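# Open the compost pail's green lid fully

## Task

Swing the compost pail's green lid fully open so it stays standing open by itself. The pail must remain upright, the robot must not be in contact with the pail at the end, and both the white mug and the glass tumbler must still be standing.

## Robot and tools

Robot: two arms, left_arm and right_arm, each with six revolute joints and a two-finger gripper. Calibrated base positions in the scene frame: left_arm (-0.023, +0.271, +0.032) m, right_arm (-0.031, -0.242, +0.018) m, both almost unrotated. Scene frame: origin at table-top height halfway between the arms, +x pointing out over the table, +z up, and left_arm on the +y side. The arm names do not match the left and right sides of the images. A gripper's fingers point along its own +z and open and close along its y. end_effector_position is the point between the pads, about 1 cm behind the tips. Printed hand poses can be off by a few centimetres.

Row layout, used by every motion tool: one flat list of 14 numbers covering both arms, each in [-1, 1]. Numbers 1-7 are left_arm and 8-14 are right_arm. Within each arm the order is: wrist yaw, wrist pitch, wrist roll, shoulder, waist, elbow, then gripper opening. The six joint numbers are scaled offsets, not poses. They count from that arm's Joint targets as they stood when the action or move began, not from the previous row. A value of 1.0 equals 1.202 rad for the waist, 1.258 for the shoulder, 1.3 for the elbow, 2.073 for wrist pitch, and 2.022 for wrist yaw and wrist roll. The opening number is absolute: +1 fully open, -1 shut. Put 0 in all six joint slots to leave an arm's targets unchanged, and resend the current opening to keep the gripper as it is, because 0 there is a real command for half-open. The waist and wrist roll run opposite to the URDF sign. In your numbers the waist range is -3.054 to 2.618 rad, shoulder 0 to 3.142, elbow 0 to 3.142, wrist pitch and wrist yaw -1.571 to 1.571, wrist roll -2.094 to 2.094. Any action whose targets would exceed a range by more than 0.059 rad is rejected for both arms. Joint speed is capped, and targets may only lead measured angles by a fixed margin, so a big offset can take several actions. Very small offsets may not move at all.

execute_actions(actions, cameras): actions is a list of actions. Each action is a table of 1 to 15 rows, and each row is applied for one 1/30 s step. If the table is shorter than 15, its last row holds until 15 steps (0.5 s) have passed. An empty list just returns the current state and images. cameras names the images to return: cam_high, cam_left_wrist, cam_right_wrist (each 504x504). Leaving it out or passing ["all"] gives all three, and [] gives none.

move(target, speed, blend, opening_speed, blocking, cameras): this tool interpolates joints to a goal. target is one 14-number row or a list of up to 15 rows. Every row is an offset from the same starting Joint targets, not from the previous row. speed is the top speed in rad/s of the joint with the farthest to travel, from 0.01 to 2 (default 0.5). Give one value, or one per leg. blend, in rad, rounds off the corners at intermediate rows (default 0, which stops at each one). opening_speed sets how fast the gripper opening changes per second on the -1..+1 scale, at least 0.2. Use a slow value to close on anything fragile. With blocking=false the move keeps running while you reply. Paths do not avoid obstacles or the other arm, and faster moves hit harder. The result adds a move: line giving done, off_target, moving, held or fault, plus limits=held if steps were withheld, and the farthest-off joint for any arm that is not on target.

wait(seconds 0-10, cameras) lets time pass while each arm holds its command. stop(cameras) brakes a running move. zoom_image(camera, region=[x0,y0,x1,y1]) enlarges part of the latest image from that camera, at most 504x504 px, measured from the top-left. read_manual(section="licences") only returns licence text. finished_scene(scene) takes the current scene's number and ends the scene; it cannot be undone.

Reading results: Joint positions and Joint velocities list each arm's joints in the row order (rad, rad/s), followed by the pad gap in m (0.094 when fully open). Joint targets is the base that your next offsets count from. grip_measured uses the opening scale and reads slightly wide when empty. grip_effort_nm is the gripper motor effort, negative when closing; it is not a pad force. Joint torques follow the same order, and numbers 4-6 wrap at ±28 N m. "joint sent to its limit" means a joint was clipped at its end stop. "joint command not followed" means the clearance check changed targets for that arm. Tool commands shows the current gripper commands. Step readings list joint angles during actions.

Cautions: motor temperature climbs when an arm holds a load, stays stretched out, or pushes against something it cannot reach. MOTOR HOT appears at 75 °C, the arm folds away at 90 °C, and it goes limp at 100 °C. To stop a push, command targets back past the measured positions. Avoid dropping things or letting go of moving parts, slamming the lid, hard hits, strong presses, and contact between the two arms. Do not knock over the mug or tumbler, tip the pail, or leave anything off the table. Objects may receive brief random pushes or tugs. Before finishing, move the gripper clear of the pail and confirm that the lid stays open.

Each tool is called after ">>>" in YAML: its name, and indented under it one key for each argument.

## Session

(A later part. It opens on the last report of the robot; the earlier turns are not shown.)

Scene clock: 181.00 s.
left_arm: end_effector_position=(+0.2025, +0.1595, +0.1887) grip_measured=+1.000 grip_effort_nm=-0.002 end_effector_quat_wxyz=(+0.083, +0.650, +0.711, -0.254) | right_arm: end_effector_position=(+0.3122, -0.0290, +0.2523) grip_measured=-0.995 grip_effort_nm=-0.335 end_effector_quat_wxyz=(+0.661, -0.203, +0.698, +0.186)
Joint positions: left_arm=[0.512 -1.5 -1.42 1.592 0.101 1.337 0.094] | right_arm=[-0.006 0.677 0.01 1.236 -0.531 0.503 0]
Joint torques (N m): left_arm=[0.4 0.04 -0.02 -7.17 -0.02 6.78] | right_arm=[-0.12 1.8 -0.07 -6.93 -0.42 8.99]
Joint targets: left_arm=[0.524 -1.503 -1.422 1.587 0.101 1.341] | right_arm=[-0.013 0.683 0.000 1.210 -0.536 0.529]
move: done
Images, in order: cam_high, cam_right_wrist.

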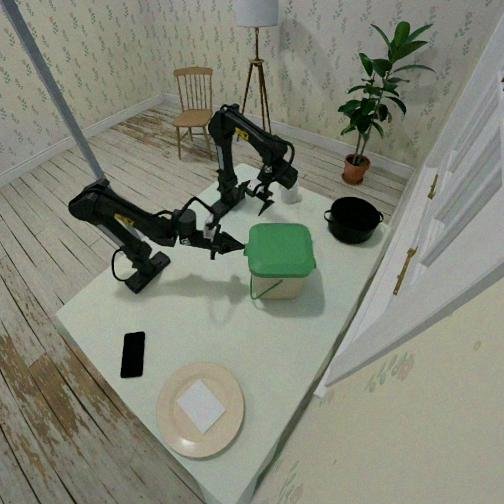

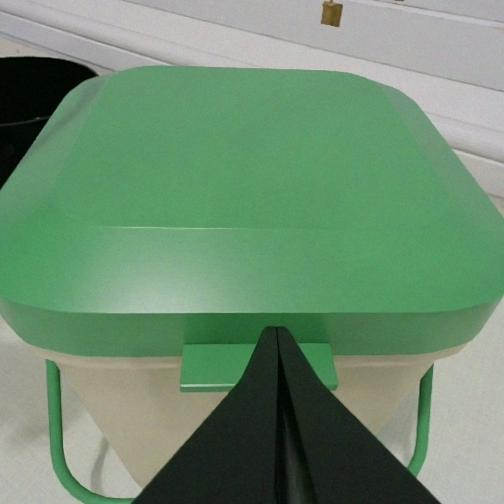

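>>> move:
  target:
    - [0,0,0,0,0,0,1,0,-0.032,0,-0.122,0,-0.068,-1]
    - [0,0,0,0,0,0,1,0,0.382,0,0.304,0,-0.224,-1]
    - [0,0,0,0,0,0,1,0,0.377,0,0.366,0,-0.156,-1]
    - [0,0,0,0,0,0,1,0,0.266,0,0.2205,0,-0.12,-1]
  speed: [0.6,0.6,0.2,0.1]
  cameras: ["cam_high","cam_right_wrist"]

>>> zoom_image:
  camera: "cam_high"
  region: [205, 195, 325, 315]

Scene clock: 231.07 s.
left_arm: end_effector_position=(+0.2025, +0.1595, +0.1887) grip_measured=+1.000 grip_effort_nm=0.002 end_effector_quat_wxyz=(+0.083, +0.650, +0.711, -0.254) | right_arm: end_effector_position=(+0.3136, -0.0282, +0.2150) grip_measured=-0.995 grip_effort_nm=-0.330 end_effector_quat_wxyz=(+0.704, -0.191, +0.655, +0.197)
Joint positions: left_arm=[0.512 -1.5 -1.42 1.592 0.101 1.337 0.094] | right_arm=[-0.006 1.237 0.01 1.518 -0.531 0.35 0]
Joint torques (N m): left_arm=[0.4 0.05 -0.02 -7.15 -0.05 6.76] | right_arm=[-0.13 1.71 -0.07 -8.55 -0.42 7.21]
Joint targets: left_arm=[0.524 -1.503 -1.422 1.587 0.101 1.341] | right_arm=[-0.013 1.234 0.000 1.488 -0.536 0.373]
move: done
Images, in order: cam_high, cam_right_wrist.

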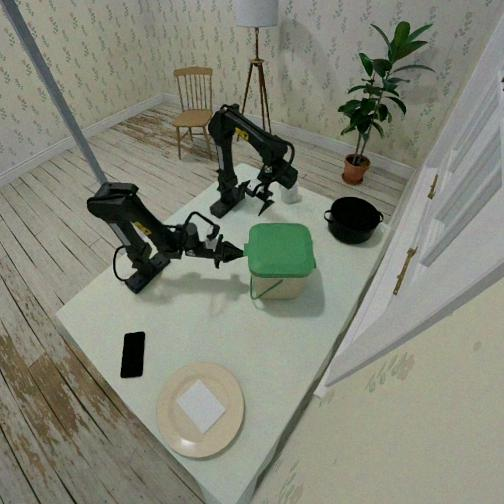

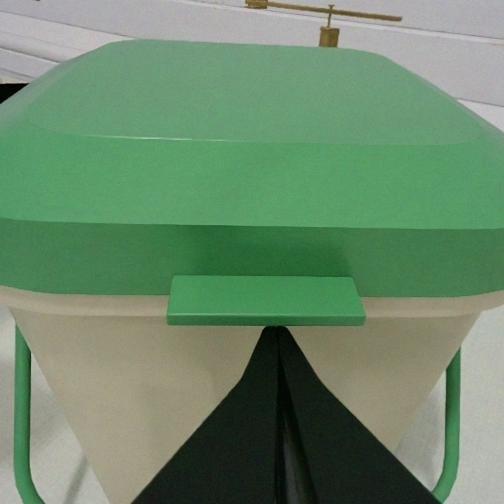

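Scaled by 4.200 from the camera's 504x504 image, which has a finer 720x720 frame.

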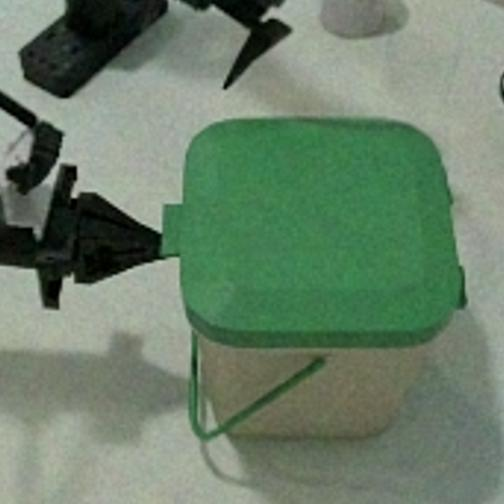

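>>> move:
  target: [0,0,0,0,0,0,1,0,-0.094,0,-0.106,0,0.048,-1]
  speed: 0.12
  cameras: ["cam_high","cam_right_wrist"]

>>> zoom_image:
  camera: "cam_high"
  region: [205, 195, 325, 315]

Scene clock: 236.27 s.
left_arm: end_effector_position=(+0.2025, +0.1595, +0.1887) grip_measured=+1.000 grip_effort_nm=-0.002 end_effector_quat_wxyz=(+0.083, +0.650, +0.711, -0.254) | right_arm: end_effector_position=(+0.3144, -0.0277, +0.2374) grip_measured=-0.995 grip_effort_nm=-0.330 end_effector_quat_wxyz=(+0.696, -0.194, +0.663, +0.195)
Joint positions: left_arm=[0.512 -1.5 -1.42 1.592 0.101 1.337 0.094] | right_arm=[-0.006 1.023 0.01 1.385 -0.531 0.407 0]
Joint torques (N m): left_arm=[0.41 0.06 -0.02 -7.15 -0.01 6.79] | right_arm=[-0.12 1.89 -0.07 -7.98 -0.4 8.46]
Joint targets: left_arm=[0.524 -1.503 -1.422 1.587 0.101 1.341] | right_arm=[-0.013 1.039 0.000 1.354 -0.536 0.435]
move: done
Images, in order: cam_high, cam_right_wrist.

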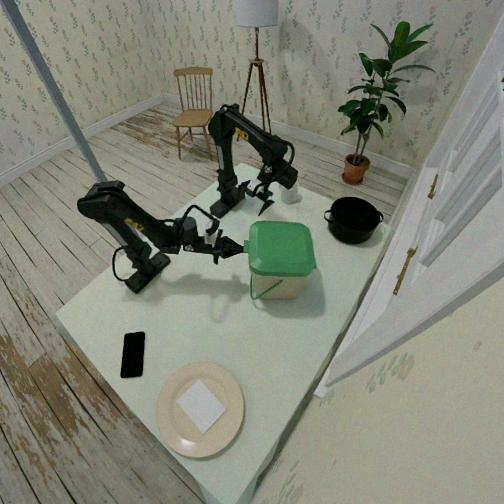

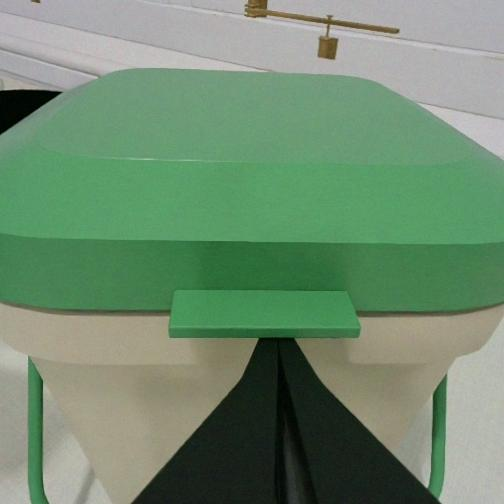

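Scaled by 4.200 from the camera's 504x504 image, which has a finer 720x720 frame.

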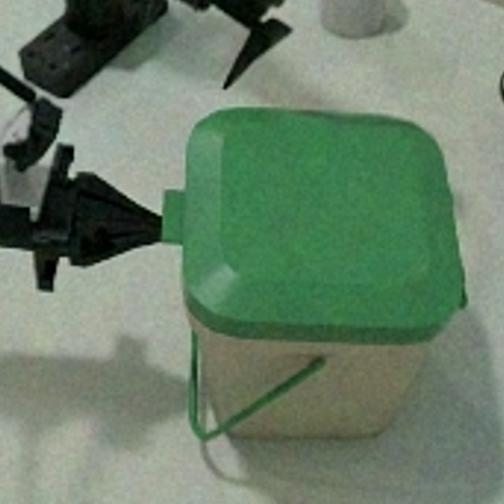

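>>> move:
  target: [0,0,0,0,0,0,1,0,-0.168,0,-0.011,-0.002,0.166,-1]
  speed: 0.2
  cameras: ["cam_high","cam_right_wrist"]

Scene clock: 247.27 s.
left_arm: end_effector_position=(+0.2025, +0.1595, +0.1887) grip_measured=+1.000 grip_effort_nm=0.002 end_effector_quat_wxyz=(+0.083, +0.650, +0.711, -0.254) | right_arm: end_effector_position=(+0.3393, -0.0124, +0.2588) grip_measured=-0.995 grip_effort_nm=-0.330 end_effector_quat_wxyz=(+0.663, -0.203, +0.697, +0.186)
Joint positions: left_arm=[0.512 -1.5 -1.42 1.592 0.101 1.337 0.094] | right_arm=[-0.006 0.696 0.01 1.369 -0.531 0.619 0]
Joint torques (N m): left_arm=[0.39 0.05 -0.01 -7.13 -0.03 6.75] | right_arm=[-0.13 1.7 -0.07 -8.44 -0.62 9.52]
Joint targets: left_arm=[0.524 -1.503 -1.422 1.587 0.101 1.341] | right_arm=[-0.013 0.691 0.000 1.340 -0.538 0.651]
move: done
Images, in order: cam_high, cam_right_wrist.

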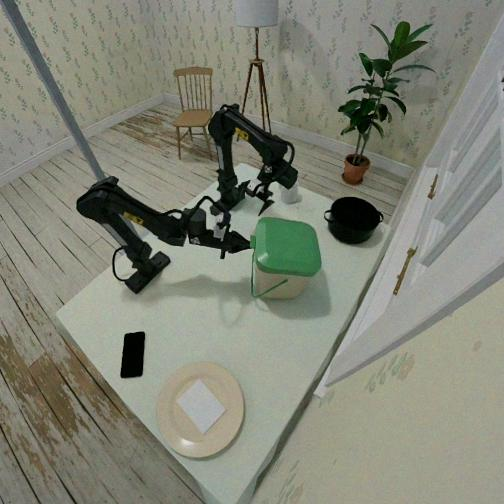

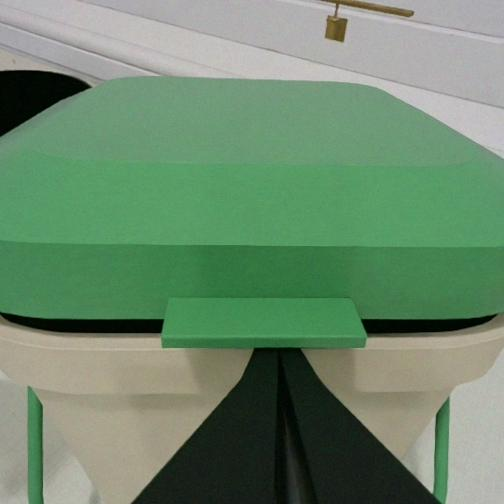

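>>> move:
  target: [0,0,0,0,0,0,1,0,-0.099,0,-0.042,0,0.116,-1]
  speed: 0.2
  cameras: ["cam_high","cam_right_wrist"]

Scene clock: 254.77 s.
left_arm: end_effector_position=(+0.2025, +0.1595, +0.1887) grip_measured=+1.000 grip_effort_nm=0.002 end_effector_quat_wxyz=(+0.083, +0.650, +0.711, -0.254) | right_arm: end_effector_position=(+0.3458, -0.0084, +0.2978) grip_measured=-0.995 grip_effort_nm=-0.330 end_effector_quat_wxyz=(+0.657, -0.204, +0.702, +0.184)
Joint positions: left_arm=[0.512 -1.5 -1.42 1.592 0.101 1.337 0.094] | right_arm=[-0.006 0.484 0.01 1.322 -0.531 0.77 0]
Joint torques (N m): left_arm=[0.39 0.04 -0.03 -7.15 -0.02 6.76] | right_arm=[-0.12 1.75 -0.07 -9.05 -0.62 9.91]
Joint targets: left_arm=[0.524 -1.503 -1.422 1.587 0.101 1.341] | right_arm=[-0.013 0.486 0.000 1.287 -0.538 0.802]
move: done
Images, in order: cam_high, cam_right_wrist.

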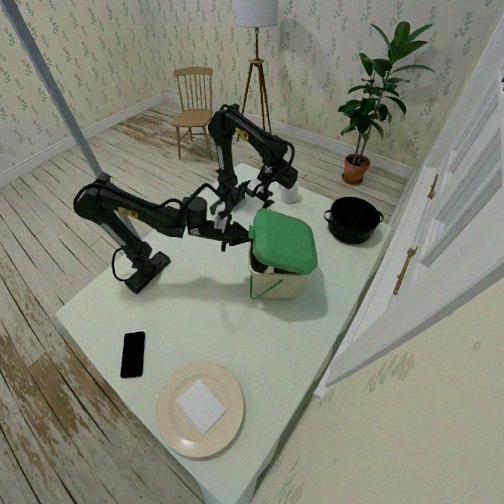

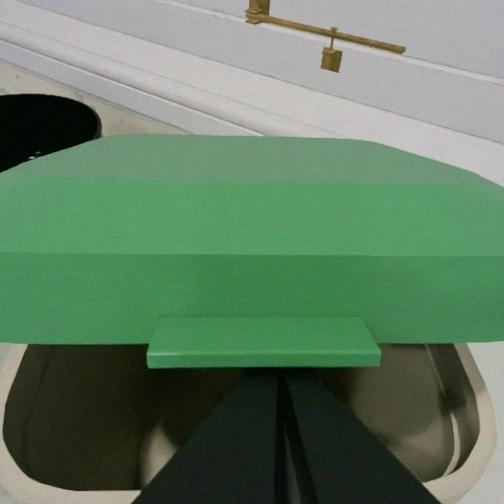

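>>> move:
  target:
    - [0,0,0,0,0,0,1,0,-0.029,0,0.071,-0.001,0.114,-1]
    - [0,0,0,0,0,0,1,0.001,-0.056,0,0.195,-0.003,0.277,-1]
    - [0,0,0,0,0,0,1,0.002,-0.093,0,0.355,-0.005,0.492,-1]
  speed: 0.3
  blend: 0.04
  cameras: ["cam_high","cam_right_wrist"]

Scene clock: 262.40 s.
left_arm: end_effector_position=(+0.2025, +0.1595, +0.1887) grip_measured=+1.000 grip_effort_nm=0.002 end_effector_quat_wxyz=(+0.083, +0.650, +0.711, -0.254) | right_arm: end_effector_position=(+0.4412, +0.0550, +0.3801) grip_measured=-0.995 grip_effort_nm=-0.325 end_effector_quat_wxyz=(+0.678, -0.201, +0.680, +0.193)
Joint positions: left_arm=[0.512 -1.5 -1.42 1.592 0.101 1.337 0.094] | right_arm=[-0.006 0.296 0.01 1.712 -0.538 1.409 0]
Joint torques (N m): left_arm=[0.39 0.05 -0.03 -7.17 -0.03 6.79] | right_arm=[-0.08 1.76 -0.06 -8.28 -0.51 10.17]
Joint targets: left_arm=[0.524 -1.503 -1.422 1.587 0.101 1.341] | right_arm=[-0.009 0.293 0.000 1.734 -0.544 1.441]
move: done
Images, in order: cam_high, cam_right_wrist.

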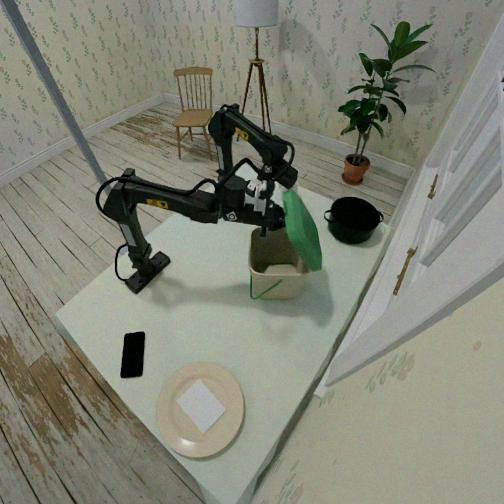

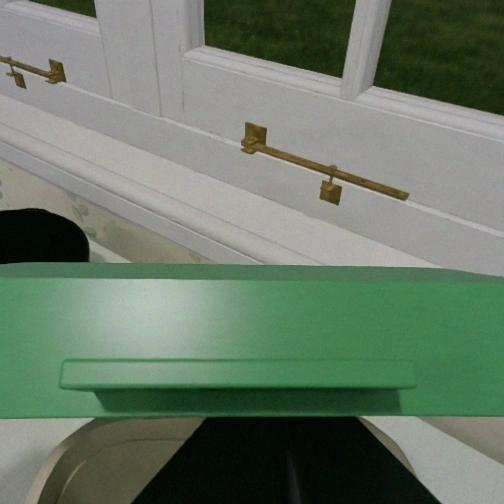

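>>> move:
  target:
    - [0,0,0,0,0,0,1,0.001,-0.05,0,0.179,0,0.253,-1]
    - [0,0,0,0,0,0,1,0.001,-0.078,0,0.337,0,0.45,-1]
  speed: 0.25
  blend: 0.05
  cameras: ["cam_high","cam_right_wrist"]

>>> move:
  target: [0,0,0,0,0,0,1,0,-0.035,0,0.158,0,0.209,-1]
  speed: 0.15
  cameras: ["cam_high","cam_right_wrist"]

Scene clock: 269.17 s.
left_arm: end_effector_position=(+0.2025, +0.1595, +0.1887) grip_measured=+1.000 grip_effort_nm=0.002 end_effector_quat_wxyz=(+0.083, +0.650, +0.711, -0.254) | right_arm: end_effector_position=(+0.5274, +0.1088, +0.3866) grip_measured=-0.995 grip_effort_nm=-0.330 end_effector_quat_wxyz=(+0.680, -0.200, +0.678, +0.193)
Joint positions: left_arm=[0.512 -1.5 -1.42 1.592 0.101 1.337 0.094] | right_arm=[-0.006 0.135 0.01 2.128 -0.538 1.993 0]
Joint torques (N m): left_arm=[0.4 0.06 -0.03 -7.17 -0.03 6.75] | right_arm=[-0.07 1.72 -0.06 -11.67 -0.51 10.19]
Joint targets: left_arm=[0.524 -1.503 -1.422 1.587 0.101 1.341] | right_arm=[-0.007 0.131 0.000 2.158 -0.544 2.026]
move: done
Images, in order: cam_high, cam_right_wrist.

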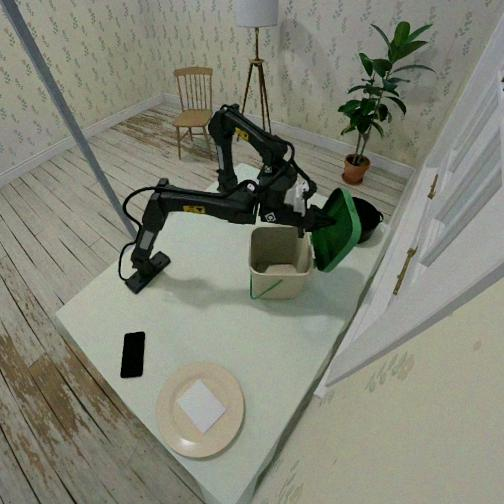

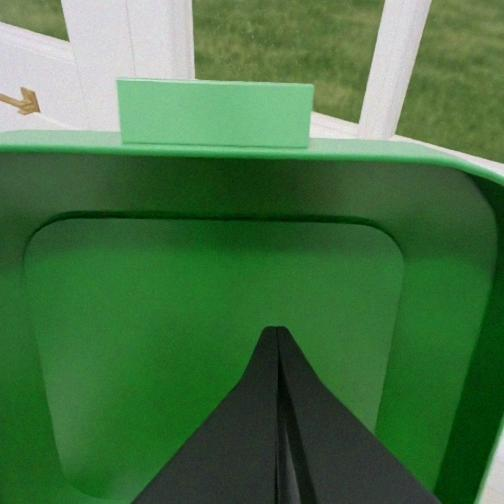

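Scene clock: 271.40 s.
left_arm: end_effector_position=(+0.2025, +0.1595, +0.1887) grip_measured=+1.000 grip_effort_nm=0.002 end_effector_quat_wxyz=(+0.083, +0.650, +0.711, -0.254) | right_arm: end_effector_position=(+0.5595, +0.1288, +0.3767) grip_measured=-0.995 grip_effort_nm=-0.330 end_effector_quat_wxyz=(+0.682, -0.200, +0.676, +0.194)
Joint positions: left_arm=[0.512 -1.5 -1.42 1.592 0.101 1.337 0.094] | right_arm=[-0.006 0.062 0.01 2.323 -0.538 2.267 0]
Joint torques (N m): left_arm=[0.4 0.05 -0.03 -7.2 -0.02 6.75] | right_arm=[-0.06 1.71 -0.07 -12.81 -0.54 9.8]
Joint targets: left_arm=[0.524 -1.503 -1.422 1.587 0.101 1.341] | right_arm=[-0.007 0.059 0.000 2.357 -0.544 2.298]
move: done
Images, in order: cam_high, cam_right_wrist.

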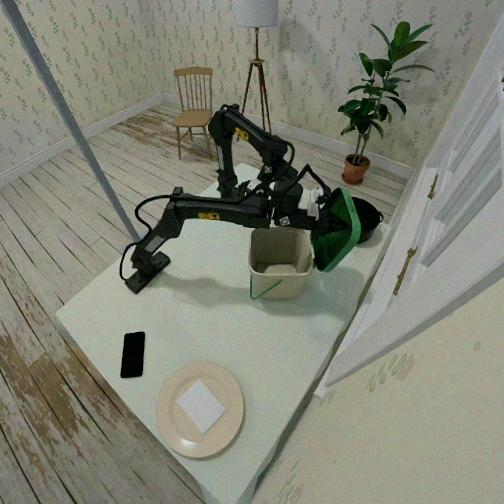

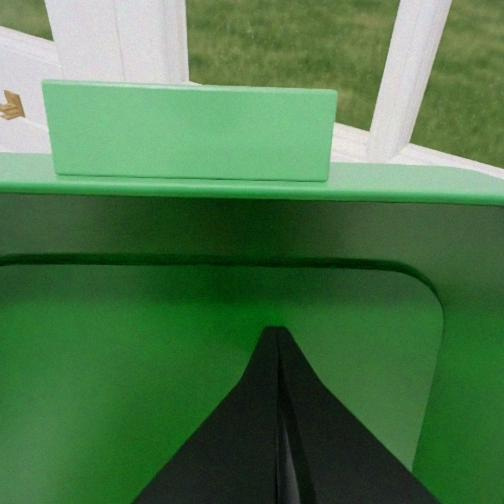

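Already open; retreat.

>>> move:
  target: [0,0,0,0,0,0,1,-0.001,0.12,0,-0.495,0,-0.659,-1]
  speed: 0.5
  cameras: ["cam_high","cam_right_wrist"]

Scene clock: 275.03 s.
left_arm: end_effector_position=(+0.2025, +0.1595, +0.1887) grip_measured=+1.000 grip_effort_nm=-0.007 end_effector_quat_wxyz=(+0.083, +0.650, +0.711, -0.254) | right_arm: end_effector_position=(+0.4558, +0.0641, +0.3656) grip_measured=-0.995 grip_effort_nm=-0.325 end_effector_quat_wxyz=(+0.670, -0.203, +0.688, +0.191)
Joint positions: left_arm=[0.512 -1.5 -1.42 1.592 0.101 1.337 0.094] | right_arm=[-0.006 0.297 0.01 1.781 -0.538 1.454 0]
Joint torques (N m): left_arm=[0.39 0.05 -0.02 -7.1 -0.03 6.76] | right_arm=[-0.09 1.85 -0.07 -15.23 -0.5 6.08]
Joint targets: left_arm=[0.524 -1.503 -1.422 1.587 0.101 1.341] | right_arm=[-0.009 0.307 0.000 1.734 -0.544 1.441]
move: off_target (right_arm); right_arm: the shoulder is farthest, 0.046 rad from its target
Images, in order: cam_high, cam_right_wrist.

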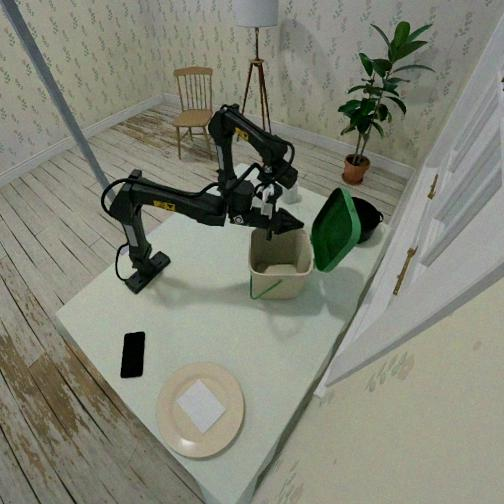

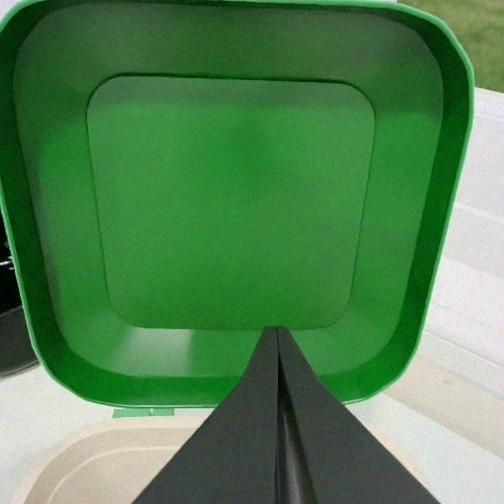

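>>> finished_scene:
  scene: 3

The scene is finished: the task was done.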